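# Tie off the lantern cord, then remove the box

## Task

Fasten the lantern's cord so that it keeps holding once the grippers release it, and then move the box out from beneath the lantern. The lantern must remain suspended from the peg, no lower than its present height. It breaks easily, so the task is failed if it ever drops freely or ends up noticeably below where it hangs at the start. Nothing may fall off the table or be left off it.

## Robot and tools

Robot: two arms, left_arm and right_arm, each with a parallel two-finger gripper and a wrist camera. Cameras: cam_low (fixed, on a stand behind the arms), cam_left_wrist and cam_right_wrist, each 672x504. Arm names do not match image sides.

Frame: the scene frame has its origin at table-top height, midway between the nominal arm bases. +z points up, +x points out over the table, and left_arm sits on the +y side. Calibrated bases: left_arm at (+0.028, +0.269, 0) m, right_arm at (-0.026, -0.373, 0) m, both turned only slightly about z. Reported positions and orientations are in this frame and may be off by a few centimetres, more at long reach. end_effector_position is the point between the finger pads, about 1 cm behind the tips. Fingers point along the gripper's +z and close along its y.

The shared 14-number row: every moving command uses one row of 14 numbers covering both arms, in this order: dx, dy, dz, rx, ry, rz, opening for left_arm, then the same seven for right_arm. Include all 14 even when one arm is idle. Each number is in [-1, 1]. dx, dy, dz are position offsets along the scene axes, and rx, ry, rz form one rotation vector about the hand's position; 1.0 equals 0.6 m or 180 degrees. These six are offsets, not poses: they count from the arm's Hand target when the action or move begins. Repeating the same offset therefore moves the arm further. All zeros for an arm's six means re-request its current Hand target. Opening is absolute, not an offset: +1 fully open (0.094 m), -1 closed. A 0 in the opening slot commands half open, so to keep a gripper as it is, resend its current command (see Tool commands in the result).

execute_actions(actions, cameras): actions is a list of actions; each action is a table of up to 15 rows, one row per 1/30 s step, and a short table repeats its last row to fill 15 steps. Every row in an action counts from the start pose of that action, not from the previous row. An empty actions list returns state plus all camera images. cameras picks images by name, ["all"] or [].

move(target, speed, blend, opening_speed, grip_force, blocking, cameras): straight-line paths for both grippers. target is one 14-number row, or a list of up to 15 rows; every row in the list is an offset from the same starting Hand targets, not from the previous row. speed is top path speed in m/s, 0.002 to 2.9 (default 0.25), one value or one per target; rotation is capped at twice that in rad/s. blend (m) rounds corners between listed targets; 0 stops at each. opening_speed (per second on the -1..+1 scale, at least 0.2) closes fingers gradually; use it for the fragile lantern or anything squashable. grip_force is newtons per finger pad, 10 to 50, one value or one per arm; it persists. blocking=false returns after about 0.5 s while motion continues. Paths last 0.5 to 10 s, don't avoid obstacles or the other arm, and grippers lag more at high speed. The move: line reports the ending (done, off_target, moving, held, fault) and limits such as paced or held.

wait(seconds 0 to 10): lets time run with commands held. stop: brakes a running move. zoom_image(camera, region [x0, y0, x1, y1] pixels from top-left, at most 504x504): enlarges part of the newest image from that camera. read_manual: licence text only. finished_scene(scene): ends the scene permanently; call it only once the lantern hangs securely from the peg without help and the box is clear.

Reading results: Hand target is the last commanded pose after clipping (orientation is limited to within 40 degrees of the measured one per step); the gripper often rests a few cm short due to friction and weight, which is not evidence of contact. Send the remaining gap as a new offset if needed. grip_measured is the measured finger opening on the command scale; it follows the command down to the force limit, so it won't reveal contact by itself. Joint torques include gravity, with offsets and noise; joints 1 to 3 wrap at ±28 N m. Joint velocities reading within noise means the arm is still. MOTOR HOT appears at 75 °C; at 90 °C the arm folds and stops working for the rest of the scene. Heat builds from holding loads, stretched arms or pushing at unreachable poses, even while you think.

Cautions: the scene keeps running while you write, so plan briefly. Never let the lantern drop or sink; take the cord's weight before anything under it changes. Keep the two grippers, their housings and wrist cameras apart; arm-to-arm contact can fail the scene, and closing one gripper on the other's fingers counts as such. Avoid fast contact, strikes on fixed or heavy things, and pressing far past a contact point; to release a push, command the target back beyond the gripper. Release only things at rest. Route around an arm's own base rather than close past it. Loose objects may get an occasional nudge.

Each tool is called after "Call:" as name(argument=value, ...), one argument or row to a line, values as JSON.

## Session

Call:
execute_actions(
  actions=[],
)

Scene clock: 0.00 s.
left_arm: end_effector_position=(+0.2382, +0.0778, +0.2390) grip_measured=+1.000 end_effector_quat_wxyz=(+0.563, -0.071, +0.823, +0.039) | right_arm: end_effector_position=(+0.1964, -0.1392, +0.2923) grip_measured=+1.000 end_effector_quat_wxyz=(+0.573, -0.082, +0.800, +0.157)
Joint positions: left_arm=[-1.335 1.351 1.103 -1.219 -1.197 -1.477 0.094] | right_arm=[1.235 0.966 0.882 -0.352 0.803 0.489 0.094]
Joint velocities: within noise
Joint torques (N m): no reading
Heat: left arm: 33 °C; right arm: 33 °C.
Hand target: left_arm +0.2387, +0.0808, +0.2438; +0.569, -0.069, +0.818, +0.045 | right_arm +0.1968, -0.1408, +0.3030; +0.580, -0.072, +0.794, +0.165
Tool commands: left_gripper/opening=+1.0 right_gripper/opening=+1.0

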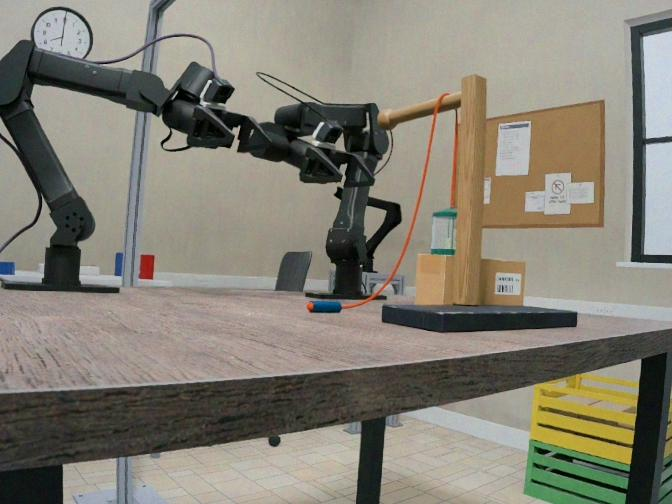

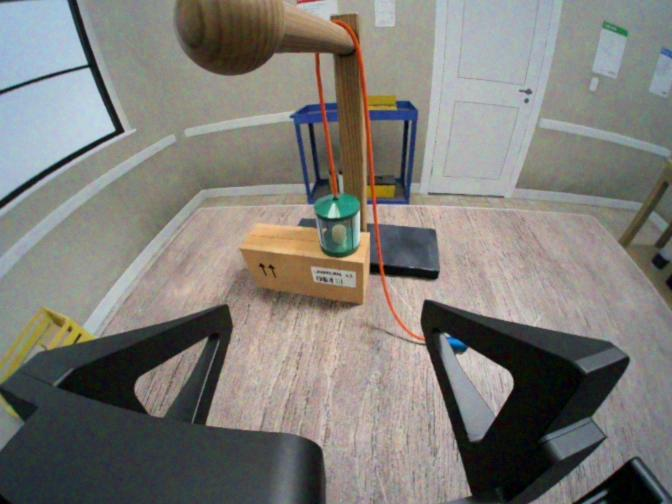

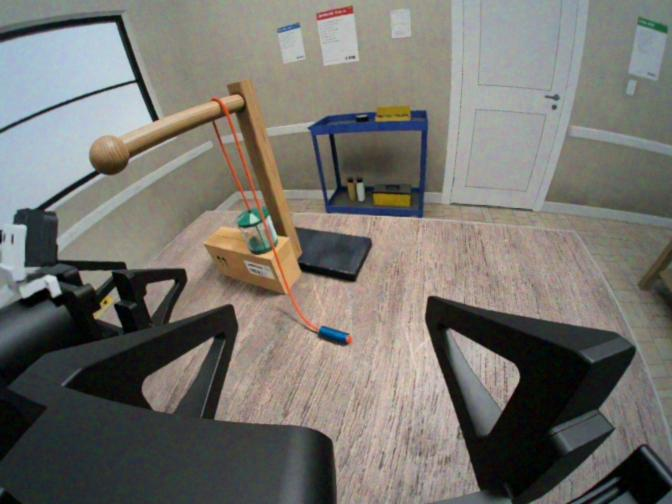

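Call:
execute_actions(
  actions=[],
)

Scene clock: 33.73 s.
left_arm: end_effector_position=(+0.2382, +0.0778, +0.2390) grip_measured=+1.000 end_effector_quat_wxyz=(+0.563, -0.071, +0.823, +0.039) | right_arm: end_effector_position=(+0.1964, -0.1392, +0.2923) grip_measured=+1.000 end_effector_quat_wxyz=(+0.573, -0.082, +0.800, +0.157)
Joint positions: left_arm=[-1.335 1.351 1.103 -1.219 -1.197 -1.477 0.094] | right_arm=[1.235 0.966 0.882 -0.352 0.803 0.489 0.094]
Joint velocities: within noise
Joint torques (N m): left_arm=[-0.09 -3.45 6.98 0.2 -0.63 0] | right_arm=[-0.02 -2.59 8.7 1.2 0.23 0.02]
Heat: left arm: 36 °C; right arm: 34 °C.
Hand target: left_arm +0.2387, +0.0808, +0.2438; +0.569, -0.069, +0.818, +0.045 | right_arm +0.1968, -0.1408, +0.3030; +0.580, -0.072, +0.794, +0.165
Tool commands: left_gripper/opening=+1.0 right_gripper/opening=+1.0

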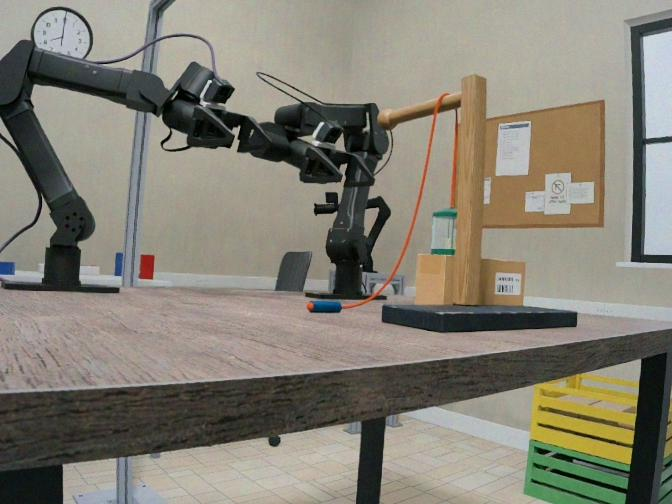

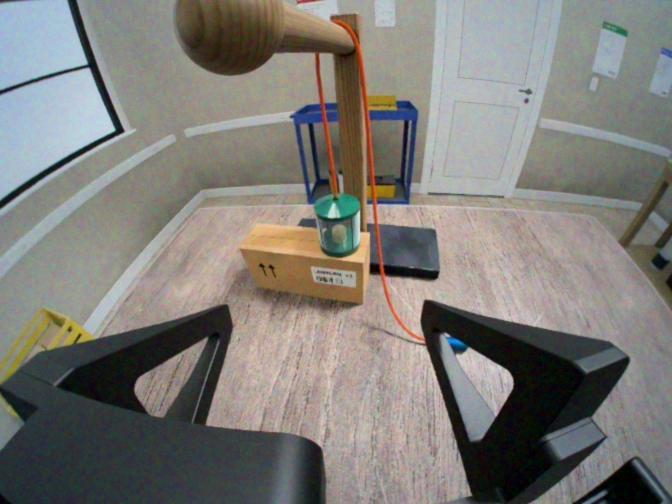

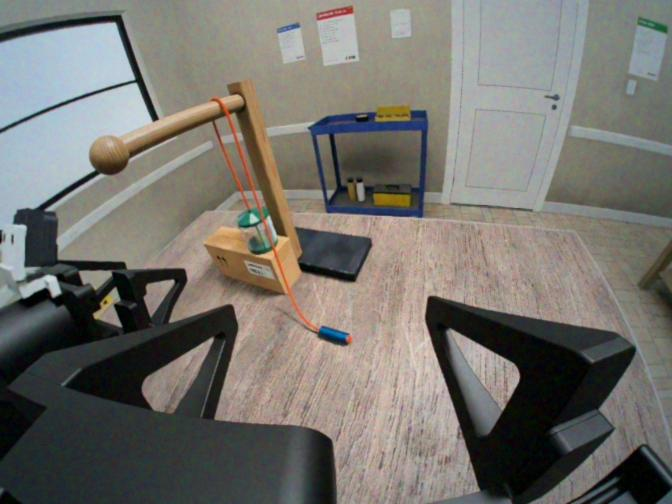

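Call:
zoom_image(
  camera="cam_right_wrist",
  region=[80, 70, 380, 370],
)

Call:
zoom_image(
  camera="cam_left_wrist",
  region=[160, 0, 500, 370],
)

Call:
zoom_image(
  camera="cam_low",
  region=[290, 60, 600, 340],
)

Scaled by 1.680 from the camera's 672x504 image, which has a finer 960x720 frame.

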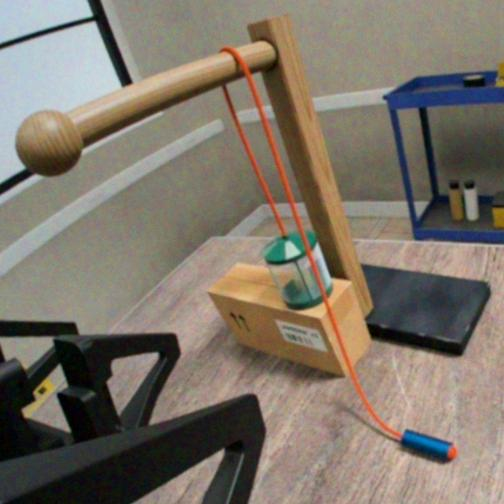

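Scaled by 1.362 from the camera's 672x504 image, which has a finer 960x720 frame.

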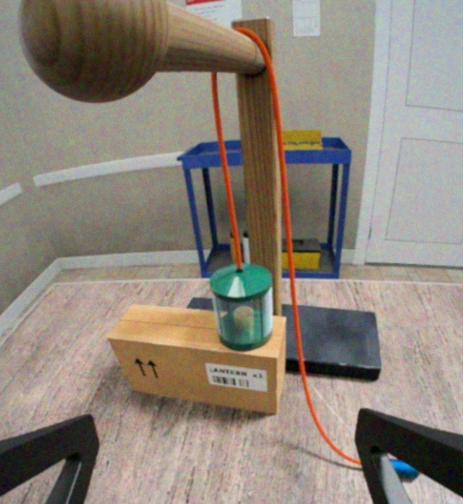

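Scaled by 1.626 from the camera's 672x504 image, which has a finer 960x720 frame.

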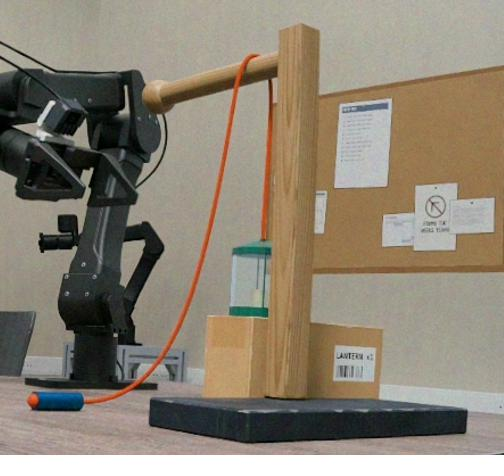

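Call:
move(
  target=[-0.0312, 0.182, 0.0937, 0.0109, -0.1129, -0.0517, 0.3, 0.0387, -0.132, -0.005, 0, 0, 0.03, 0.3],
  speed=0.15,
  cameras=["all"],
)

Scene clock: 405.13 s.
left_arm: end_effector_position=(+0.2195, +0.1876, +0.3023) grip_measured=+0.301 end_effector_quat_wxyz=(+0.703, +0.001, +0.711, -0.001) | right_arm: end_effector_position=(+0.2212, -0.2183, +0.3008) grip_measured=+0.303 end_effector_quat_wxyz=(+0.571, -0.102, +0.791, +0.196)
Joint positions: left_arm=[-1.408 0.395 0.522 -0.217 -1.444 -0.089 0.061] | right_arm=[0.709 0.683 0.783 -0.382 0.226 0.267 0.061]
Joint torques (N m): left_arm=[0.62 1.22 5.86 1.4 0 0.11] | right_arm=[-0.53 -0.59 7.01 1.31 -0.04 -0.14]
Heat: left arm: 36 °C; right arm: 35 °C.
Hand target: left_arm +0.2200, +0.1900, +0.3000; +0.707, +0.001, +0.707, +0.000 | right_arm +0.2200, -0.2200, +0.3000; +0.572, -0.109, +0.790, +0.192
Off the commanded pose: left_arm 0.003 m, 1 deg | right_arm 0.002 m, 1 deg.
move: done

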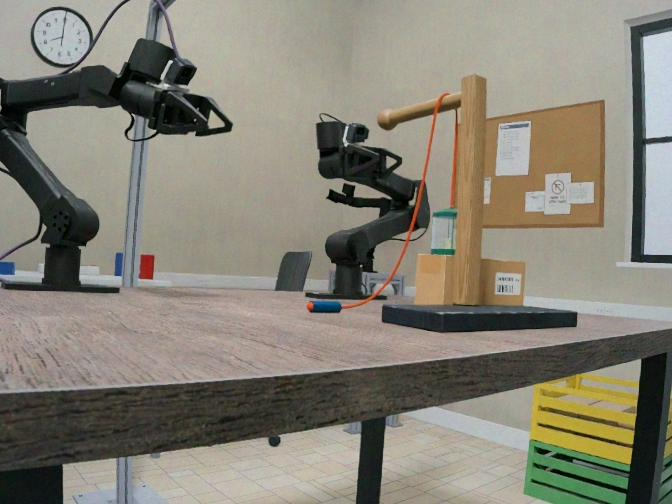

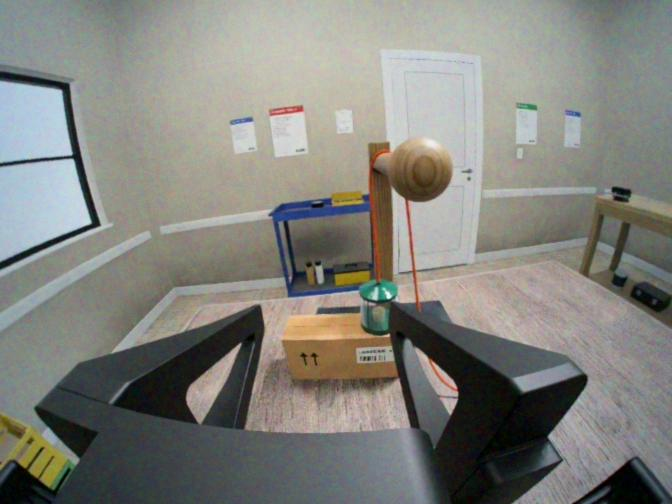

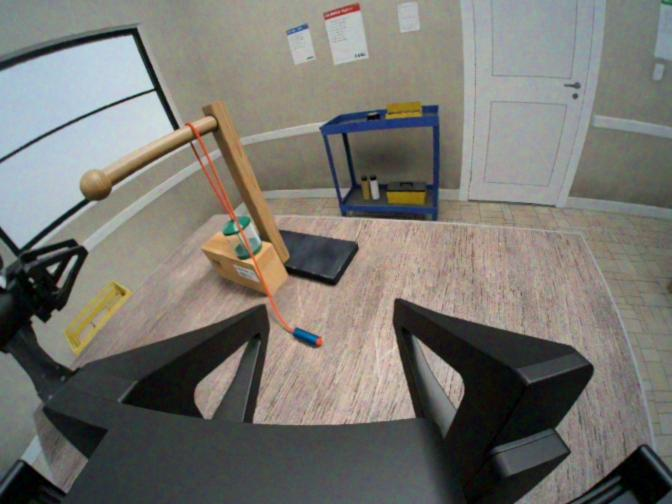

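Call:
zoom_image(
  camera="cam_left_wrist",
  region=[270, 130, 480, 410],
)

Call:
zoom_image(
  camera="cam_right_wrist",
  region=[70, 80, 370, 360],
)

Scaled by 1.800 from the camera's 672x504 image, which has a finer 960x720 frame.

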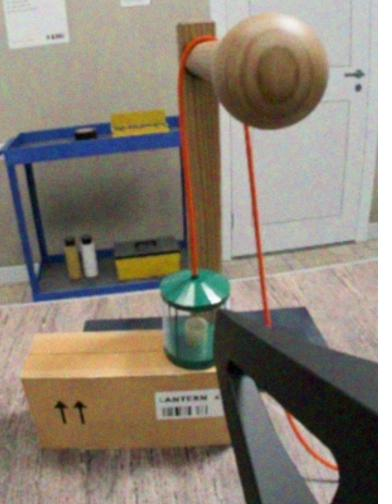

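Scaled by 1.680 from the camera's 672x504 image, which has a finer 960x720 frame.

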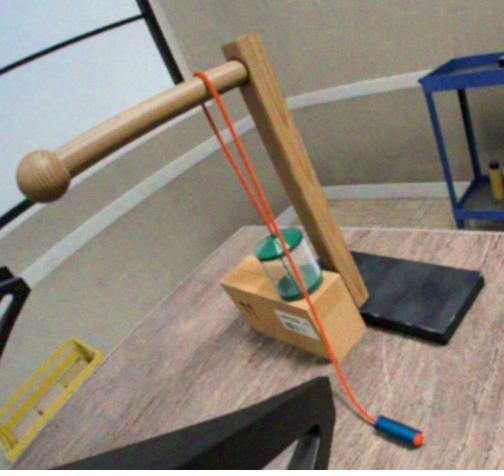

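Call:
move(
  target=[-0.02, -0.35, 0.0, 0, 0, 0, 0.3, 0, 0, 0, 0, 0, 0, 0.3],
  speed=0.2,
  cameras=["cam_left_wrist", "cam_low"],
)

Scene clock: 509.57 s.
left_arm: end_effector_position=(+0.2097, -0.0189, +0.2928) grip_measured=+0.301 end_effector_quat_wxyz=(+0.705, +0.015, +0.709, +0.000) | right_arm: end_effector_position=(+0.2212, -0.2183, +0.3008) grip_measured=+0.303 end_effector_quat_wxyz=(+0.571, -0.102, +0.791, +0.196)
Joint positions: left_arm=[-1.53 1.393 0.905 0.163 -1.549 -0.304 0.061] | right_arm=[0.709 0.683 0.783 -0.382 0.226 0.267 0.061]
Joint torques (N m): left_arm=[-0.57 -3.3 9.61 1.22 -0.4 -0.01] | right_arm=[-0.51 -0.61 6.99 1.31 -0.04 -0.14]
Heat: left arm: 35 °C; right arm: 36 °C.
Hand target: left_arm +0.2080, -0.0200, +0.3000; +0.707, +0.001, +0.707, +0.000 | right_arm +0.2200, -0.2200, +0.3000; +0.572, -0.109, +0.790, +0.192
Off the commanded pose: left_arm 0.007 m, 2 deg | right_arm 0.002 m, 1 deg.
move: done
Images, in order (width x height): cam_low 672x504, cam_left_wrist 672x504.

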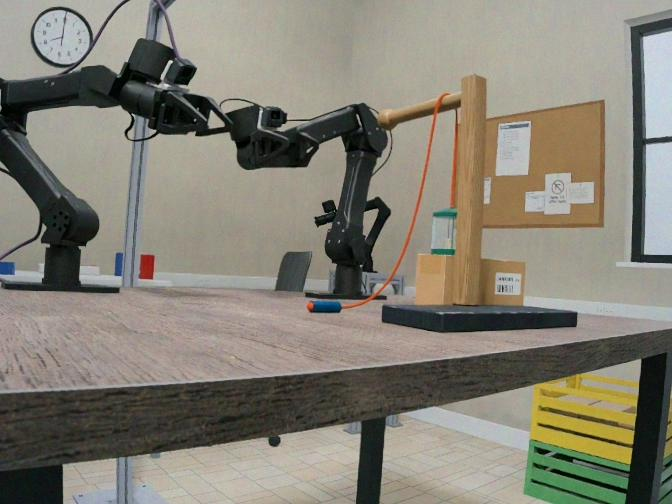

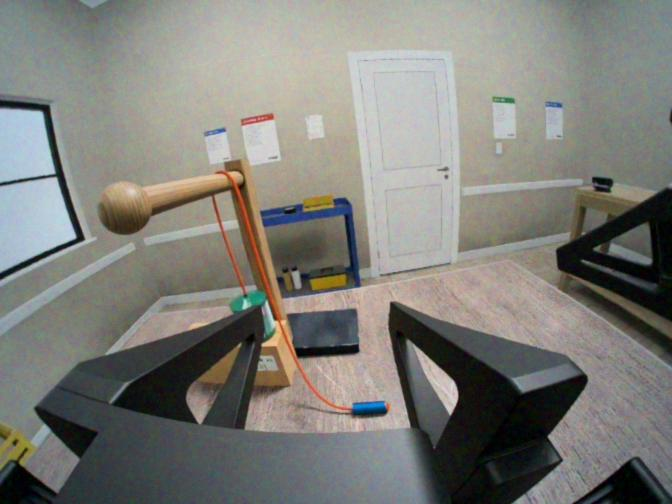

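Call:
zoom_image(
  camera="cam_left_wrist",
  region=[80, 140, 420, 440],
)

Scaled by 1.482 from the camera's 672x504 image, which has a finer 960x720 frame.

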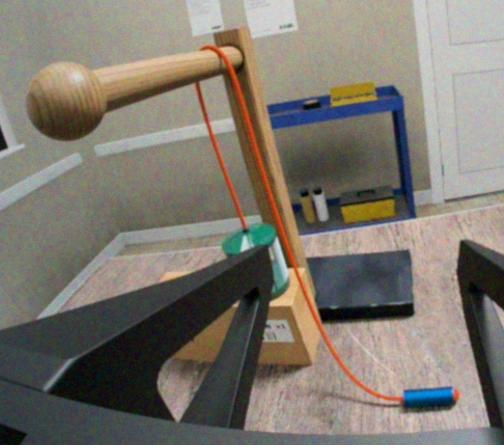

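Call:
move(
  target=[0, 0, 0, 0, 0, 0, 0.3, 0.235, 0.235, -0.35, -0.2482, 0.0937, 0.3715, 0.1],
  speed=0.2,
  cameras=["all"],
)

Scene clock: 771.97 s.
left_arm: end_effector_position=(+0.2097, -0.0190, +0.2934) grip_measured=+0.301 end_effector_quat_wxyz=(+0.705, +0.011, +0.709, -0.003) | right_arm: end_effector_position=(+0.3591, -0.0842, +0.0835) grip_measured=+0.102 end_effector_quat_wxyz=(-0.177, +0.677, -0.691, -0.181)
Joint positions: left_arm=[-1.53 1.393 0.905 0.172 -1.549 -0.304 0.061] | right_arm=[0.492 2.16 1.803 -0.962 -0.451 -1.015 0.052]
Joint torques (N m): left_arm=[-0.51 -3.34 9.43 1.27 -0.38 0.06] | right_arm=[0.36 -11.14 9.39 0.15 -0.3 -0.07]
Heat: left arm: 37 °C; right arm: 36 °C.
Hand target: left_arm +0.2080, -0.0200, +0.3000; +0.707, +0.001, +0.707, +0.000 | right_arm +0.3610, -0.0790, +0.0900; -0.183, +0.683, -0.683, -0.184
Off the commanded pose: left_arm 0.007 m, 1 deg | right_arm 0.009 m, 1 deg.
move: done

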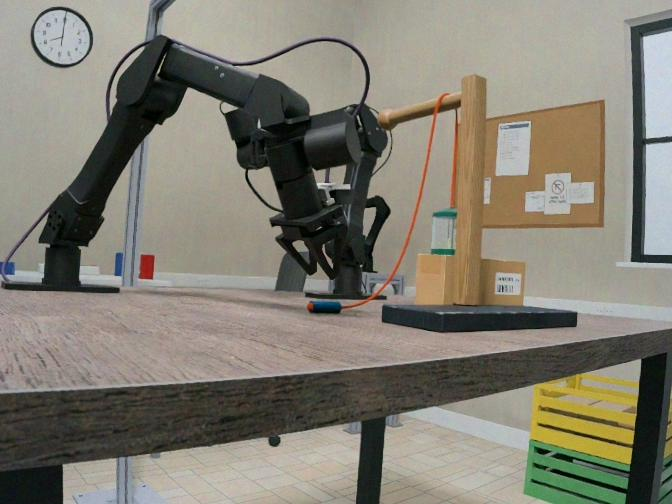

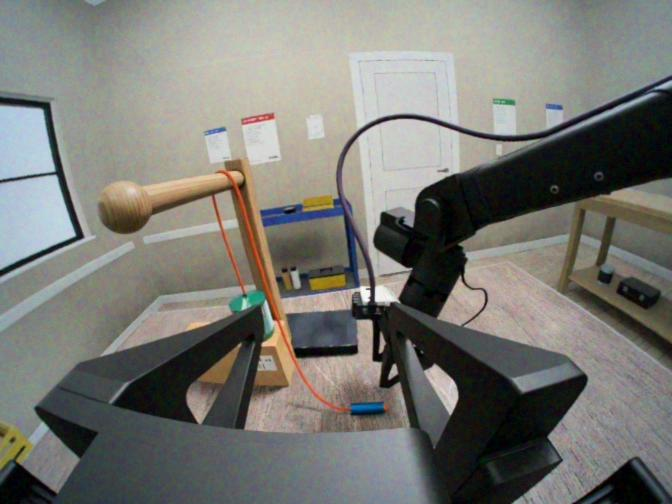

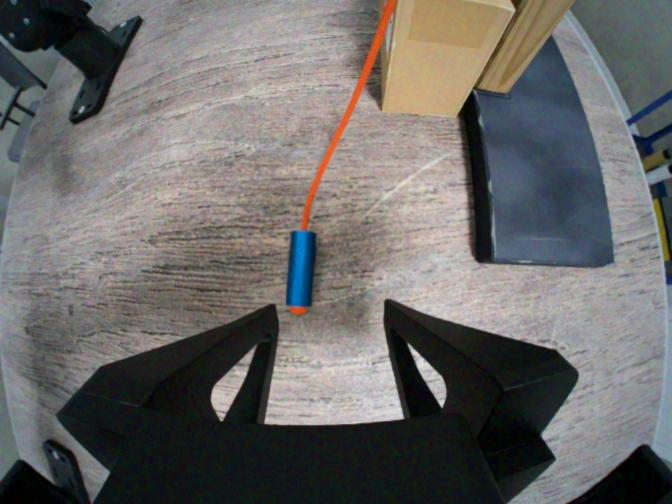

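Call:
move(
  target=[0, 0, 0, 0, 0, 0, 0.3, -0.0317, 0.0333, -0.0892, 0, 0, -0.027, 0.1],
  speed=0.1,
  cameras=["cam_low", "cam_right_wrist"],
)

Scene clock: 808.67 s.
left_arm: end_effector_position=(+0.2097, -0.0191, +0.2934) grip_measured=+0.301 end_effector_quat_wxyz=(+0.705, +0.011, +0.709, -0.003) | right_arm: end_effector_position=(+0.3402, -0.0633, +0.0313) grip_measured=+0.102 end_effector_quat_wxyz=(-0.177, +0.655, -0.713, -0.177)
Joint positions: left_arm=[-1.53 1.393 0.905 0.173 -1.549 -0.304 0.061] | right_arm=[0.563 2.159 1.586 -0.698 -0.414 -0.873 0.052]
Joint torques (N m): left_arm=[-0.5 -3.28 9.42 1.28 -0.37 0.06] | right_arm=[0.4 -12.57 5.65 0.58 -0.2 0.13]
Heat: left arm: 37 °C; right arm: 36 °C.
Hand target: left_arm +0.2080, -0.0200, +0.3000; +0.707, +0.001, +0.707, +0.000 | right_arm +0.3421, -0.0590, +0.0366; -0.191, +0.654, -0.711, -0.176
Off the commanded pose: left_arm 0.007 m, 1 deg | right_arm 0.007 m, 2 deg.
move: done
Images, in order (width x height): cam_low 672x504, cam_right_wrist 672x504.

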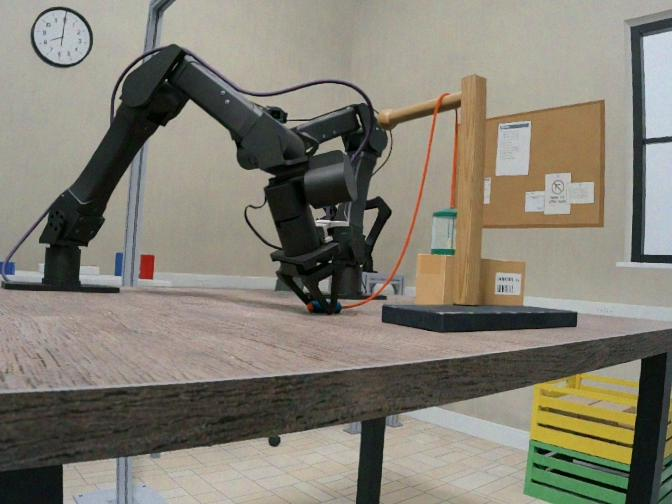

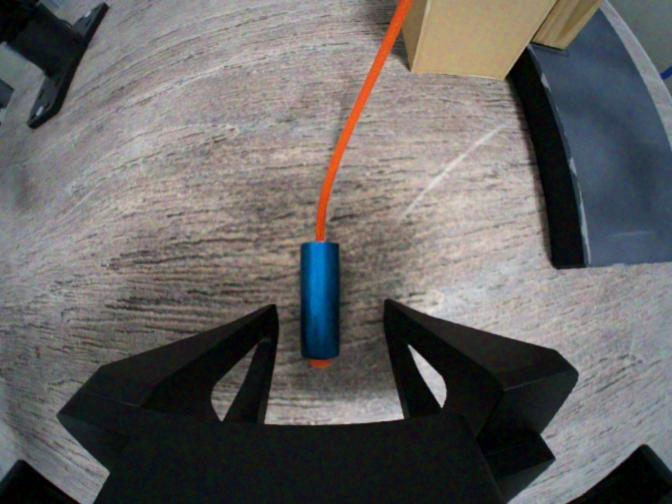

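Call:
zoom_image(
  camera="cam_low",
  region=[260, 240, 400, 340],
)

Call:
zoom_image(
  camera="cam_right_wrist",
  region=[240, 200, 420, 400],
)

Scaled by 3.600 from the camera's 672x504 image, which has a finer 960x720 frame.

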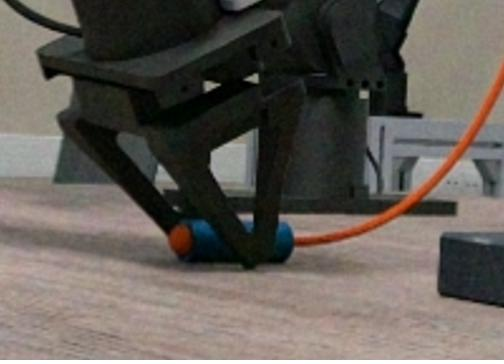

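Scaled by 2.520 from the camera's 672x504 image, which has a finer 960x720 frame.

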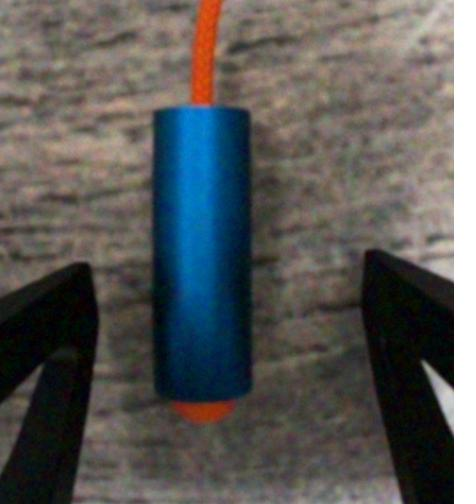

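Call:
move(
  target=[0, 0, 0, 0, 0, 0, 0.3, -0.0083, 0.001, 0, 0, 0, 0, 0.1],
  speed=0.05,
)

Call:
move(
  target=[0, 0, 0, 0, 0, 0, 0.3, 0, 0, 0, 0, 0, 0, -0.8],
  speed=0.05,
  grip_force=30,
  cameras=["cam_low", "cam_right_wrist"],
)

Scene clock: 857.60 s.
left_arm: end_effector_position=(+0.2097, -0.0191, +0.2934) grip_measured=+0.301 end_effector_quat_wxyz=(+0.705, +0.011, +0.709, -0.003) | right_arm: end_effector_position=(+0.3394, -0.0628, +0.0304) grip_measured=+0.102 end_effector_quat_wxyz=(-0.181, +0.653, -0.714, -0.177)
Joint positions: left_arm=[-1.53 1.393 0.905 0.173 -1.549 -0.304 0.061] | right_arm=[0.565 2.152 1.571 -0.68 -0.414 -0.867 0.052]
Joint torques (N m): left_arm=[-0.59 -3.32 9.42 1.27 -0.37 0.07] | right_arm=[0.84 -13.24 4.97 0.56 -0.18 0.14]
Heat: left arm: 38 °C; right arm: 35 °C.
Hand target: left_arm +0.2080, -0.0200, +0.3000; +0.707, +0.001, +0.707, +0.000 | right_arm +0.3371, -0.0584, +0.0366; +0.190, -0.654, +0.711, +0.176
Off the commanded pose: left_arm 0.007 m, 1 deg | right_arm 0.008 m, 1 deg.
move: done

Scene clock: 859.77 s.
left_arm: end_effector_position=(+0.2097, -0.0191, +0.2934) grip_measured=+0.301 end_effector_quat_wxyz=(+0.705, +0.011, +0.709, -0.003) | right_arm: end_effector_position=(+0.3428, -0.0616, +0.0298) grip_measured=-0.605 end_effector_quat_wxyz=(-0.187, +0.654, -0.713, -0.170)
Joint positions: left_arm=[-1.53 1.393 0.905 0.173 -1.549 -0.304 0.061] | right_arm=[0.568 2.152 1.566 -0.659 -0.401 -0.865 0.019]
Joint torques (N m): left_arm=[-0.54 -3.34 9.39 1.27 -0.39 0.08] | right_arm=[0.62 -13.23 5.31 0.38 -0.29 0.12]
Heat: left arm: 38 °C; right arm: 34 °C.
Hand target: left_arm +0.2080, -0.0200, +0.3000; +0.707, +0.001, +0.707, +0.000 | right_arm +0.3372, -0.0584, +0.0366; -0.191, +0.654, -0.711, -0.175
Off the commanded pose: left_arm 0.007 m, 1 deg | right_arm 0.009 m, 1 deg.
grip_force (N): 30, 30
move: done
Images, in order (width x height): cam_low 672x504, cam_right_wrist 672x504.

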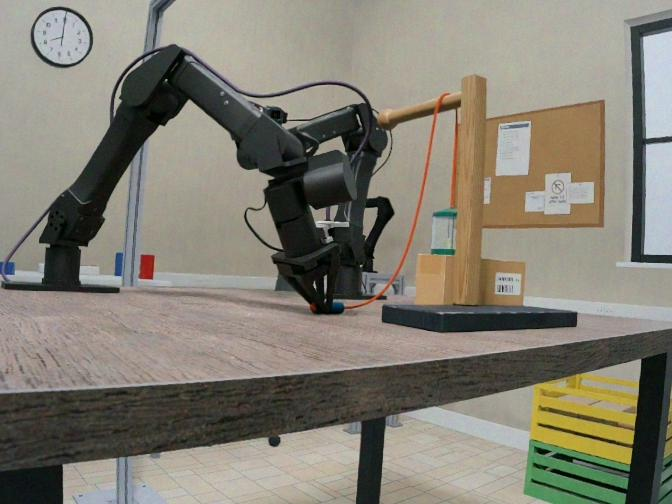

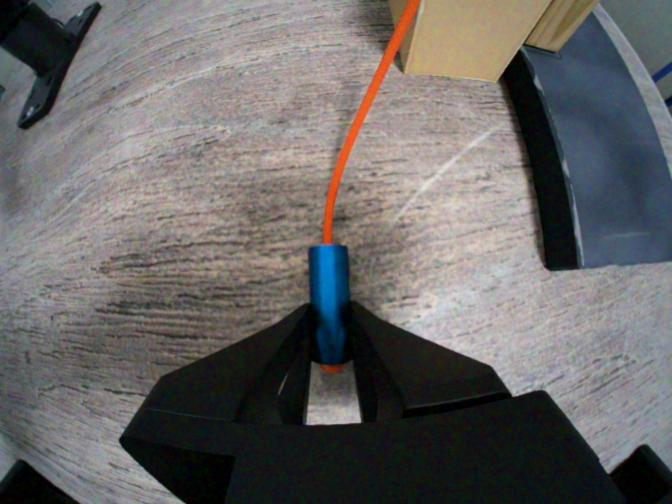

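Call:
move(
  target=[-0.0133, 0.3167, 0.0333, 0, 0, 0, 0.3, 0, 0, 0.075, 0, 0, 0, -0.8],
  speed=0.15,
)

Call:
move(
  target=[0, 0, 0, 0, 0, 0, 0.3, -0.0287, 0.0057, 0, 0, 0, -0.472, -0.8],
  speed=0.3,
  cameras=["all"],
)

Scene clock: 910.37 s.
left_arm: end_effector_position=(+0.2028, +0.1664, +0.3240) grip_measured=+0.301 end_effector_quat_wxyz=(+0.706, +0.018, +0.707, -0.030) | right_arm: end_effector_position=(+0.3317, -0.0670, +0.0480) grip_measured=-0.605 end_effector_quat_wxyz=(-0.158, +0.653, -0.720, -0.176)
Joint positions: left_arm=[-1.599 0.455 0.559 -0.043 -1.571 0.045 0.061] | right_arm=[0.57 2.133 1.629 -0.803 -0.401 -0.864 0.019]
Joint torques (N m): left_arm=[-0.75 1.06 5.82 1.07 -0.08 0.06] | right_arm=[0.42 -15.71 9.11 0.18 -0.29 0.11]
Heat: left arm: 38 °C; right arm: 34 °C.
Hand target: left_arm +0.2000, +0.1700, +0.3201; +0.707, +0.001, +0.707, +0.000 | right_arm +0.3371, -0.0585, +0.0815; +0.190, -0.654, +0.711, +0.175
Off the commanded pose: left_arm 0.006 m, 4 deg | right_arm 0.035 m, 4 deg.
joint sent to its limit (left arm) — joint 5 (wrist yaw), lower limit. The joint targets are off in orientation, not in position.
grip_force (N): 30, 30
move: off_target (left_arm, right_arm)

Scene clock: 913.73 s.
left_arm: end_effector_position=(+0.2028, +0.1664, +0.3240) grip_measured=+0.301 end_effector_quat_wxyz=(+0.707, +0.019, +0.707, -0.029) | right_arm: end_effector_position=(+0.3140, -0.0591, +0.0730) grip_measured=-0.605 end_effector_quat_wxyz=(+0.247, -0.010, +0.969, +0.000)
Joint positions: left_arm=[-1.599 0.455 0.559 -0.043 -1.571 0.048 0.061] | right_arm=[0.902 2.021 1.547 -0.761 0.376 0.802 0.019]
Joint torques (N m): left_arm=[-0.7 1.05 5.83 1.08 -0.08 0.1] | right_arm=[0.25 -10.03 9.54 0.32 0.36 0.15]
Heat: left arm: 38 °C; right arm: 34 °C.
Hand target: left_arm +0.2000, +0.1700, +0.3201; +0.707, +0.001, +0.707, +0.000 | right_arm +0.3199, -0.0549, +0.0815; +0.259, -0.002, +0.966, +0.001
Off the commanded pose: left_arm 0.006 m, 4 deg | right_arm 0.011 m, 2 deg.
joint sent to its limit (left arm) — joint 5 (wrist yaw), lower limit. The joint targets are off in orientation, not in position.
grip_force (N): 30, 30
move: off_target (left_arm, right_arm)

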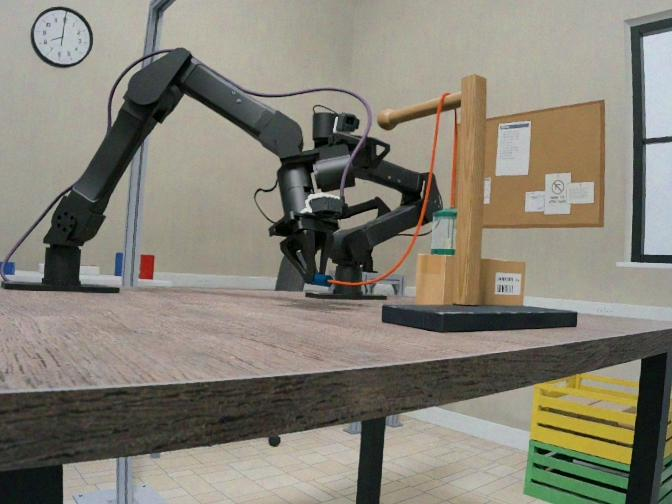

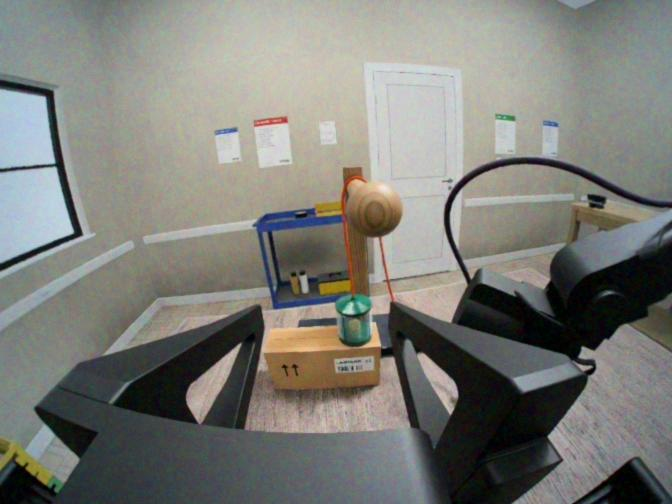

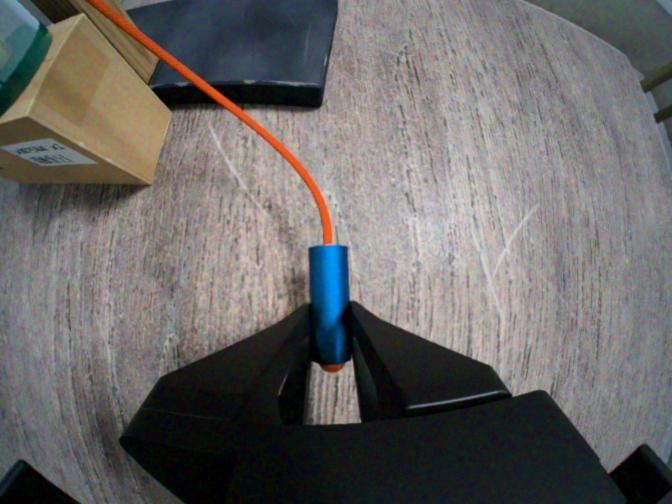

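Call:
move(
  target=[0, 0, 0, 0, 0, 0, 0.3, 0, 0, -0.06, 0, 0, 0, -0.8],
  speed=0.08,
  cameras=["cam_low"],
)

Call:
zoom_image(
  camera="cam_low",
  region=[260, 220, 400, 340],
)

Scene clock: 923.00 s.
left_arm: end_effector_position=(+0.2028, +0.1664, +0.3240) grip_measured=+0.301 end_effector_quat_wxyz=(+0.707, +0.019, +0.707, -0.029) | right_arm: end_effector_position=(+0.3147, -0.0583, +0.0428) grip_measured=-0.605 end_effector_quat_wxyz=(+0.243, -0.010, +0.970, -0.004)
Joint positions: left_arm=[-1.599 0.455 0.559 -0.043 -1.571 0.048 0.061] | right_arm=[0.902 2.066 1.493 -0.673 0.376 0.804 0.019]
Joint torques (N m): left_arm=[-0.75 1.07 5.71 1.09 -0.09 0.08] | right_arm=[0.25 -10.73 6.31 0.64 0.36 0.14]
Heat: left arm: 37 °C; right arm: 35 °C.
Hand target: left_arm +0.2000, +0.1700, +0.3201; +0.707, +0.001, +0.707, +0.000 | right_arm +0.3198, -0.0549, +0.0455; +0.259, -0.002, +0.966, +0.001
Off the commanded pose: left_arm 0.006 m, 4 deg | right_arm 0.007 m, 2 deg.
joint sent to its limit (left arm) — joint 5 (wrist yaw), lower limit. The joint targets are off in orientation, not in position.
grip_force (N): 30, 30
move: off_target (left_arm)
Images, in order (width x height): cam_low 672x504.

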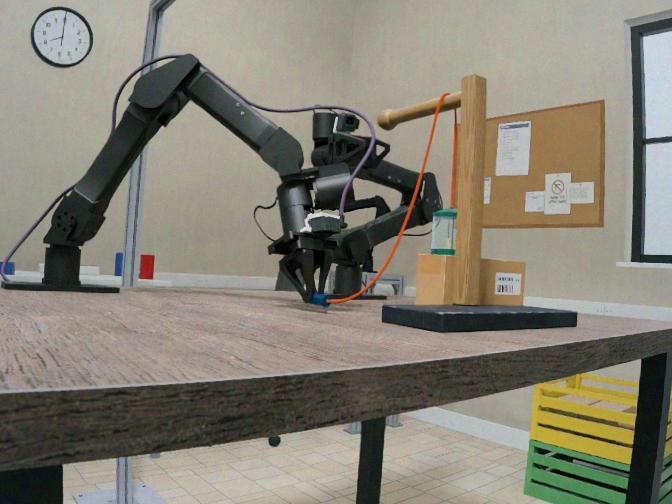

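Scaled by 3.600 from the camera's 672x504 image, which has a finer 960x720 frame.

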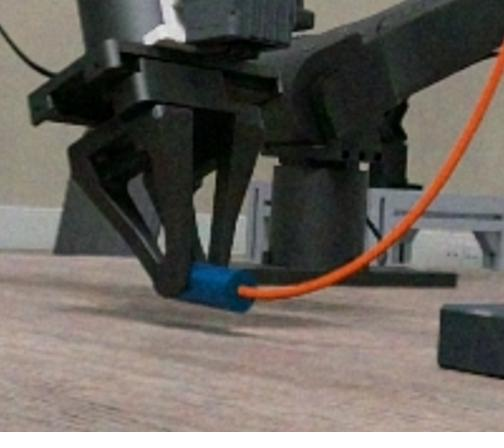

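Call:
move(
  target=[0, 0, 0, 0, 0, 0, 0.3, 0, 0, -0.018, 0, 0, 0, -0.8],
  speed=0.04,
  cameras=["cam_low"],
)

Call:
zoom_image(
  camera="cam_low",
  region=[260, 240, 400, 340],
)

Scene clock: 930.73 s.
left_arm: end_effector_position=(+0.2028, +0.1664, +0.3240) grip_measured=+0.301 end_effector_quat_wxyz=(+0.707, +0.019, +0.707, -0.029) | right_arm: end_effector_position=(+0.3156, -0.0573, +0.0350) grip_measured=-0.605 end_effector_quat_wxyz=(+0.246, -0.009, +0.969, -0.001)
Joint positions: left_arm=[-1.599 0.455 0.559 -0.043 -1.571 0.048 0.061] | right_arm=[0.902 2.076 1.472 -0.635 0.377 0.804 0.019]
Joint torques (N m): left_arm=[-0.73 1.1 5.78 1.09 -0.09 0.11] | right_arm=[0.25 -10.39 6.04 0.67 0.36 0.14]
Heat: left arm: 37 °C; right arm: 34 °C.
Hand target: left_arm +0.2000, +0.1700, +0.3201; +0.707, +0.001, +0.707, +0.000 | right_arm +0.3199, -0.0549, +0.0348; +0.259, -0.002, +0.966, +0.001
Off the commanded pose: left_arm 0.006 m, 4 deg | right_arm 0.005 m, 2 deg.
joint sent to its limit (left arm) — joint 5 (wrist yaw), lower limit. The joint targets are off in orientation, not in position.
grip_force (N): 30, 30
move: off_target (left_arm)
Images, in order (width x height): cam_low 672x504.

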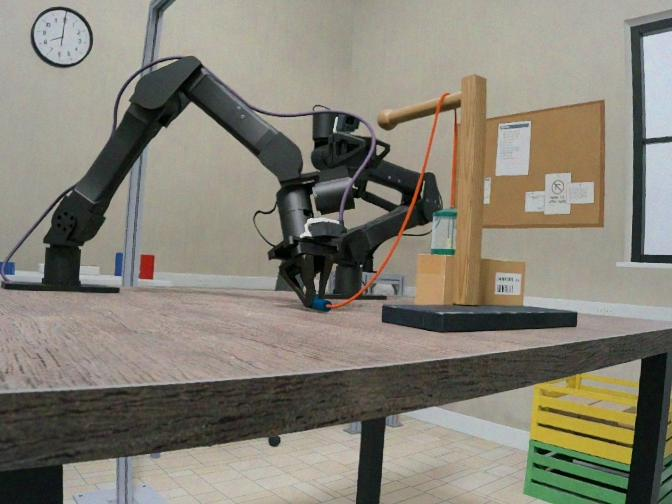

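Scaled by 3.600 from the camera's 672x504 image, which has a finer 960x720 frame.

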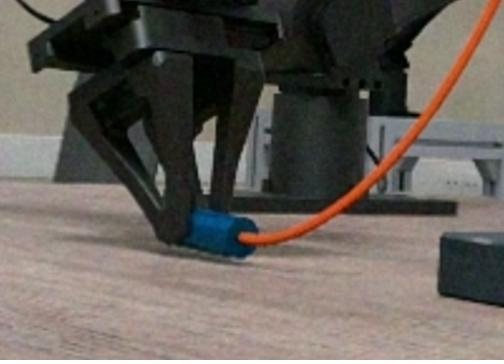

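Call:
move(
  target=[0, 0, 0, 0, 0, 0, 0.3, 0, 0, -0.0095, 0, 0, 0, -0.8],
  speed=0.03,
  cameras=["cam_low"],
)

Call:
zoom_image(
  camera="cam_low",
  region=[260, 240, 400, 340],
)

Scene clock: 935.77 s.
left_arm: end_effector_position=(+0.2028, +0.1664, +0.3240) grip_measured=+0.301 end_effector_quat_wxyz=(+0.707, +0.019, +0.707, -0.029) | right_arm: end_effector_position=(+0.3167, -0.0566, +0.0323) grip_measured=-0.605 end_effector_quat_wxyz=(+0.249, -0.008, +0.968, +0.001)
Joint positions: left_arm=[-1.599 0.455 0.559 -0.043 -1.571 0.048 0.061] | right_arm=[0.902 2.08 1.463 -0.615 0.379 0.804 0.019]
Joint torques (N m): left_arm=[-0.7 1.09 5.71 1.07 -0.06 0.1] | right_arm=[0.24 -10.06 5.78 0.64 0.33 0.14]
Heat: left arm: 37 °C; right arm: 34 °C.
Hand target: left_arm +0.2000, +0.1700, +0.3201; +0.707, +0.001, +0.707, +0.000 | right_arm +0.3199, -0.0549, +0.0291; +0.259, -0.002, +0.966, +0.001
Off the commanded pose: left_arm 0.006 m, 4 deg | right_arm 0.005 m, 1 deg.
joint sent to its limit (left arm) — joint 5 (wrist yaw), lower limit. The joint targets are off in orientation, not in position.
grip_force (N): 30, 30
move: off_target (left_arm)
Images, in order (width x height): cam_low 672x504.

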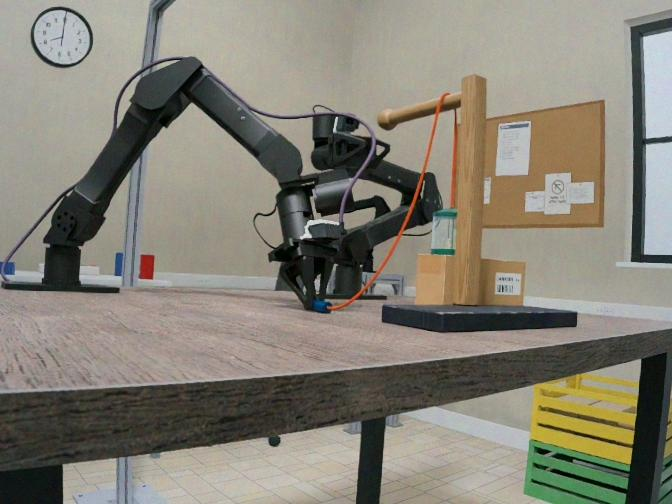

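Scaled by 3.600 from the camera's 672x504 image, which has a finer 960x720 frame.

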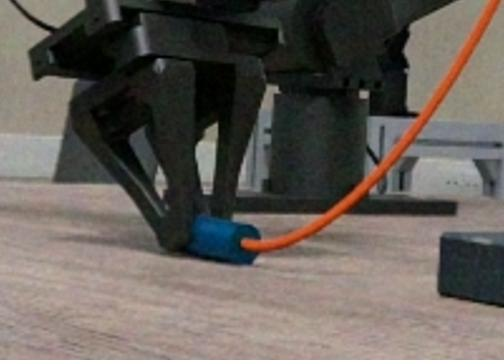

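Call:
move(
  target=[0, 0, 0, 0, 0, 0, 0.3, 0, 0, 0.0, 0, 0, 0, 0.1],
  speed=0.05,
  opening_speed=1.0,
  cameras=["cam_right_wrist", "cam_low"],
)

Scene clock: 941.13 s.
left_arm: end_effector_position=(+0.2028, +0.1664, +0.3240) grip_measured=+0.301 end_effector_quat_wxyz=(+0.707, +0.019, +0.707, -0.029) | right_arm: end_effector_position=(+0.3171, -0.0561, +0.0325) grip_measured=+0.097 end_effector_quat_wxyz=(+0.250, -0.008, +0.968, +0.002)
Joint positions: left_arm=[-1.599 0.455 0.559 -0.043 -1.571 0.048 0.061] | right_arm=[0.902 2.08 1.463 -0.613 0.379 0.804 0.052]
Joint torques (N m): left_arm=[-0.73 1.06 5.76 1.09 -0.08 0.09] | right_arm=[0.24 -10.07 5.79 0.65 0.33 0.14]
Heat: left arm: 37 °C; right arm: 34 °C.
Hand target: left_arm +0.2000, +0.1700, +0.3201; +0.707, +0.001, +0.707, +0.000 | right_arm +0.3198, -0.0549, +0.0291; +0.259, -0.002, +0.966, +0.001
Off the commanded pose: left_arm 0.006 m, 4 deg | right_arm 0.005 m, 1 deg.
joint sent to its limit (left arm) — joint 5 (wrist yaw), lower limit. The joint targets are off in orientation, not in position.
grip_force (N): 30, 30
move: off_target (left_arm)
Images, in order (width x height): cam_low 672x504, cam_right_wrist 672x504.

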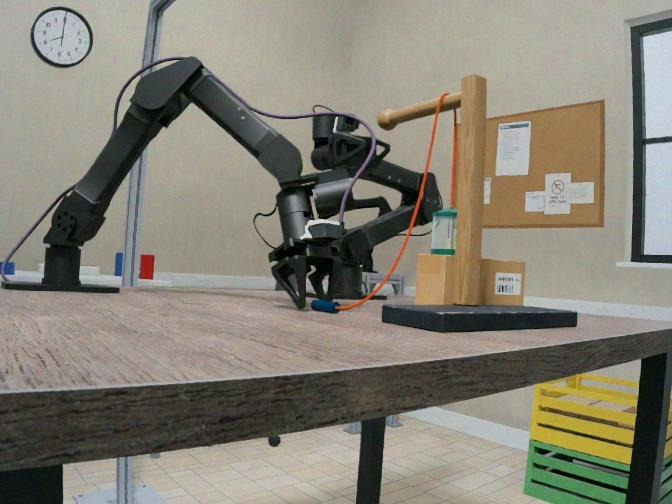

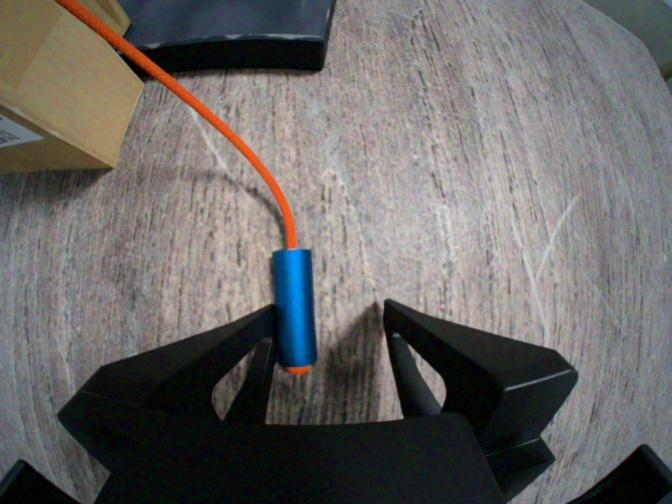

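Call:
move(
  target=[
    [0, 0, 0, 0, 0, 0, 0.3, 0, 0.01, 0.0, 0, 0, 0, 0.2],
    [0, 0, 0, 0, 0, 0, 0.3, -0.02, 0.01, 0.15, 0, 0, 0, 0.2],
    [0, 0, 0, 0, 0, 0, 0.3, -0.1667, -0.275, 0.4517, 0.1034, -0.2281, 0.1003, 0.2],
  ],
  speed=[0.05, 0.1, 0.25],
  blend=[0.004, 0.03, 0],
  cameras=["all"],
)

Scene clock: 961.43 s.
left_arm: end_effector_position=(+0.2028, +0.1664, +0.3240) grip_measured=+0.301 end_effector_quat_wxyz=(+0.707, +0.019, +0.707, -0.029) | right_arm: end_effector_position=(+0.2183, -0.2210, +0.2942) grip_measured=+0.197 end_effector_quat_wxyz=(+0.561, -0.102, +0.799, +0.190)
Joint positions: left_arm=[-1.599 0.455 0.559 -0.043 -1.571 0.048 0.061] | right_arm=[0.713 0.676 0.784 -0.42 0.232 0.274 0.056]
Joint torques (N m): left_arm=[-0.75 1.07 5.79 1.08 -0.07 0.09] | right_arm=[-0.5 -0.05 7.02 1.61 -0.06 -0.2]
Heat: left arm: 37 °C; right arm: 34 °C.
Hand target: left_arm +0.2000, +0.1700, +0.3201; +0.707, +0.001, +0.707, +0.000 | right_arm +0.2199, -0.2200, +0.3001; +0.572, -0.109, +0.790, +0.192
Off the commanded pose: left_arm 0.006 m, 4 deg | right_arm 0.006 m, 2 deg.
joint sent to its limit (left arm) — joint 5 (wrist yaw), lower limit. The joint targets are off in orientation, not in position.
grip_force (N): 30, 30
move: off_target (left_arm); blend cut to 0 m at target 1

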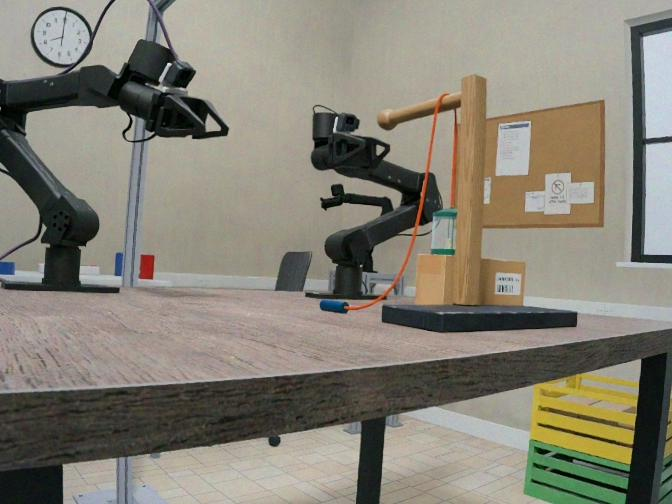

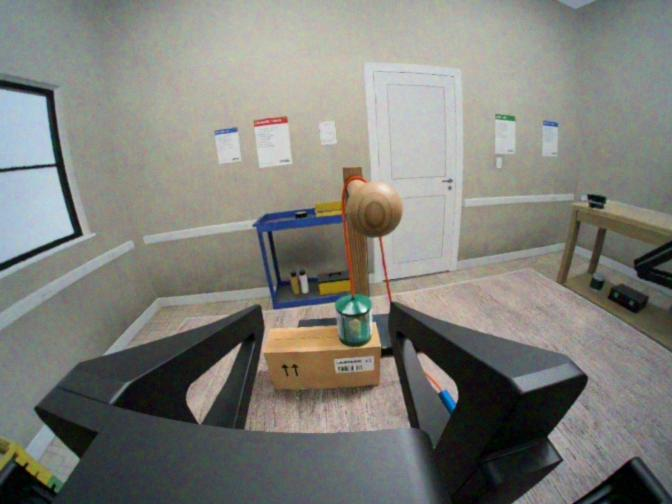

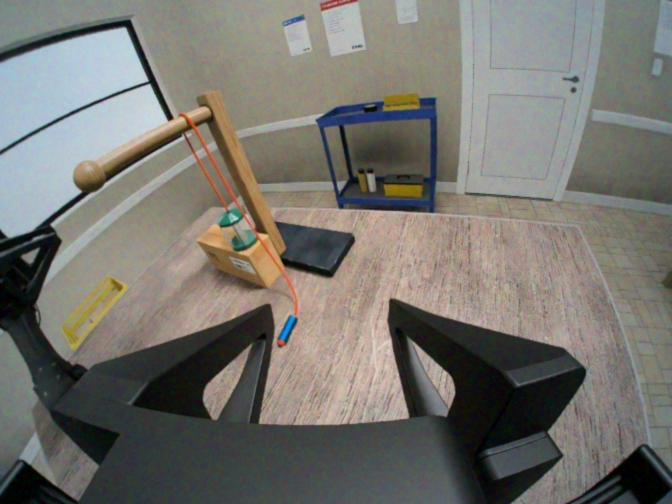

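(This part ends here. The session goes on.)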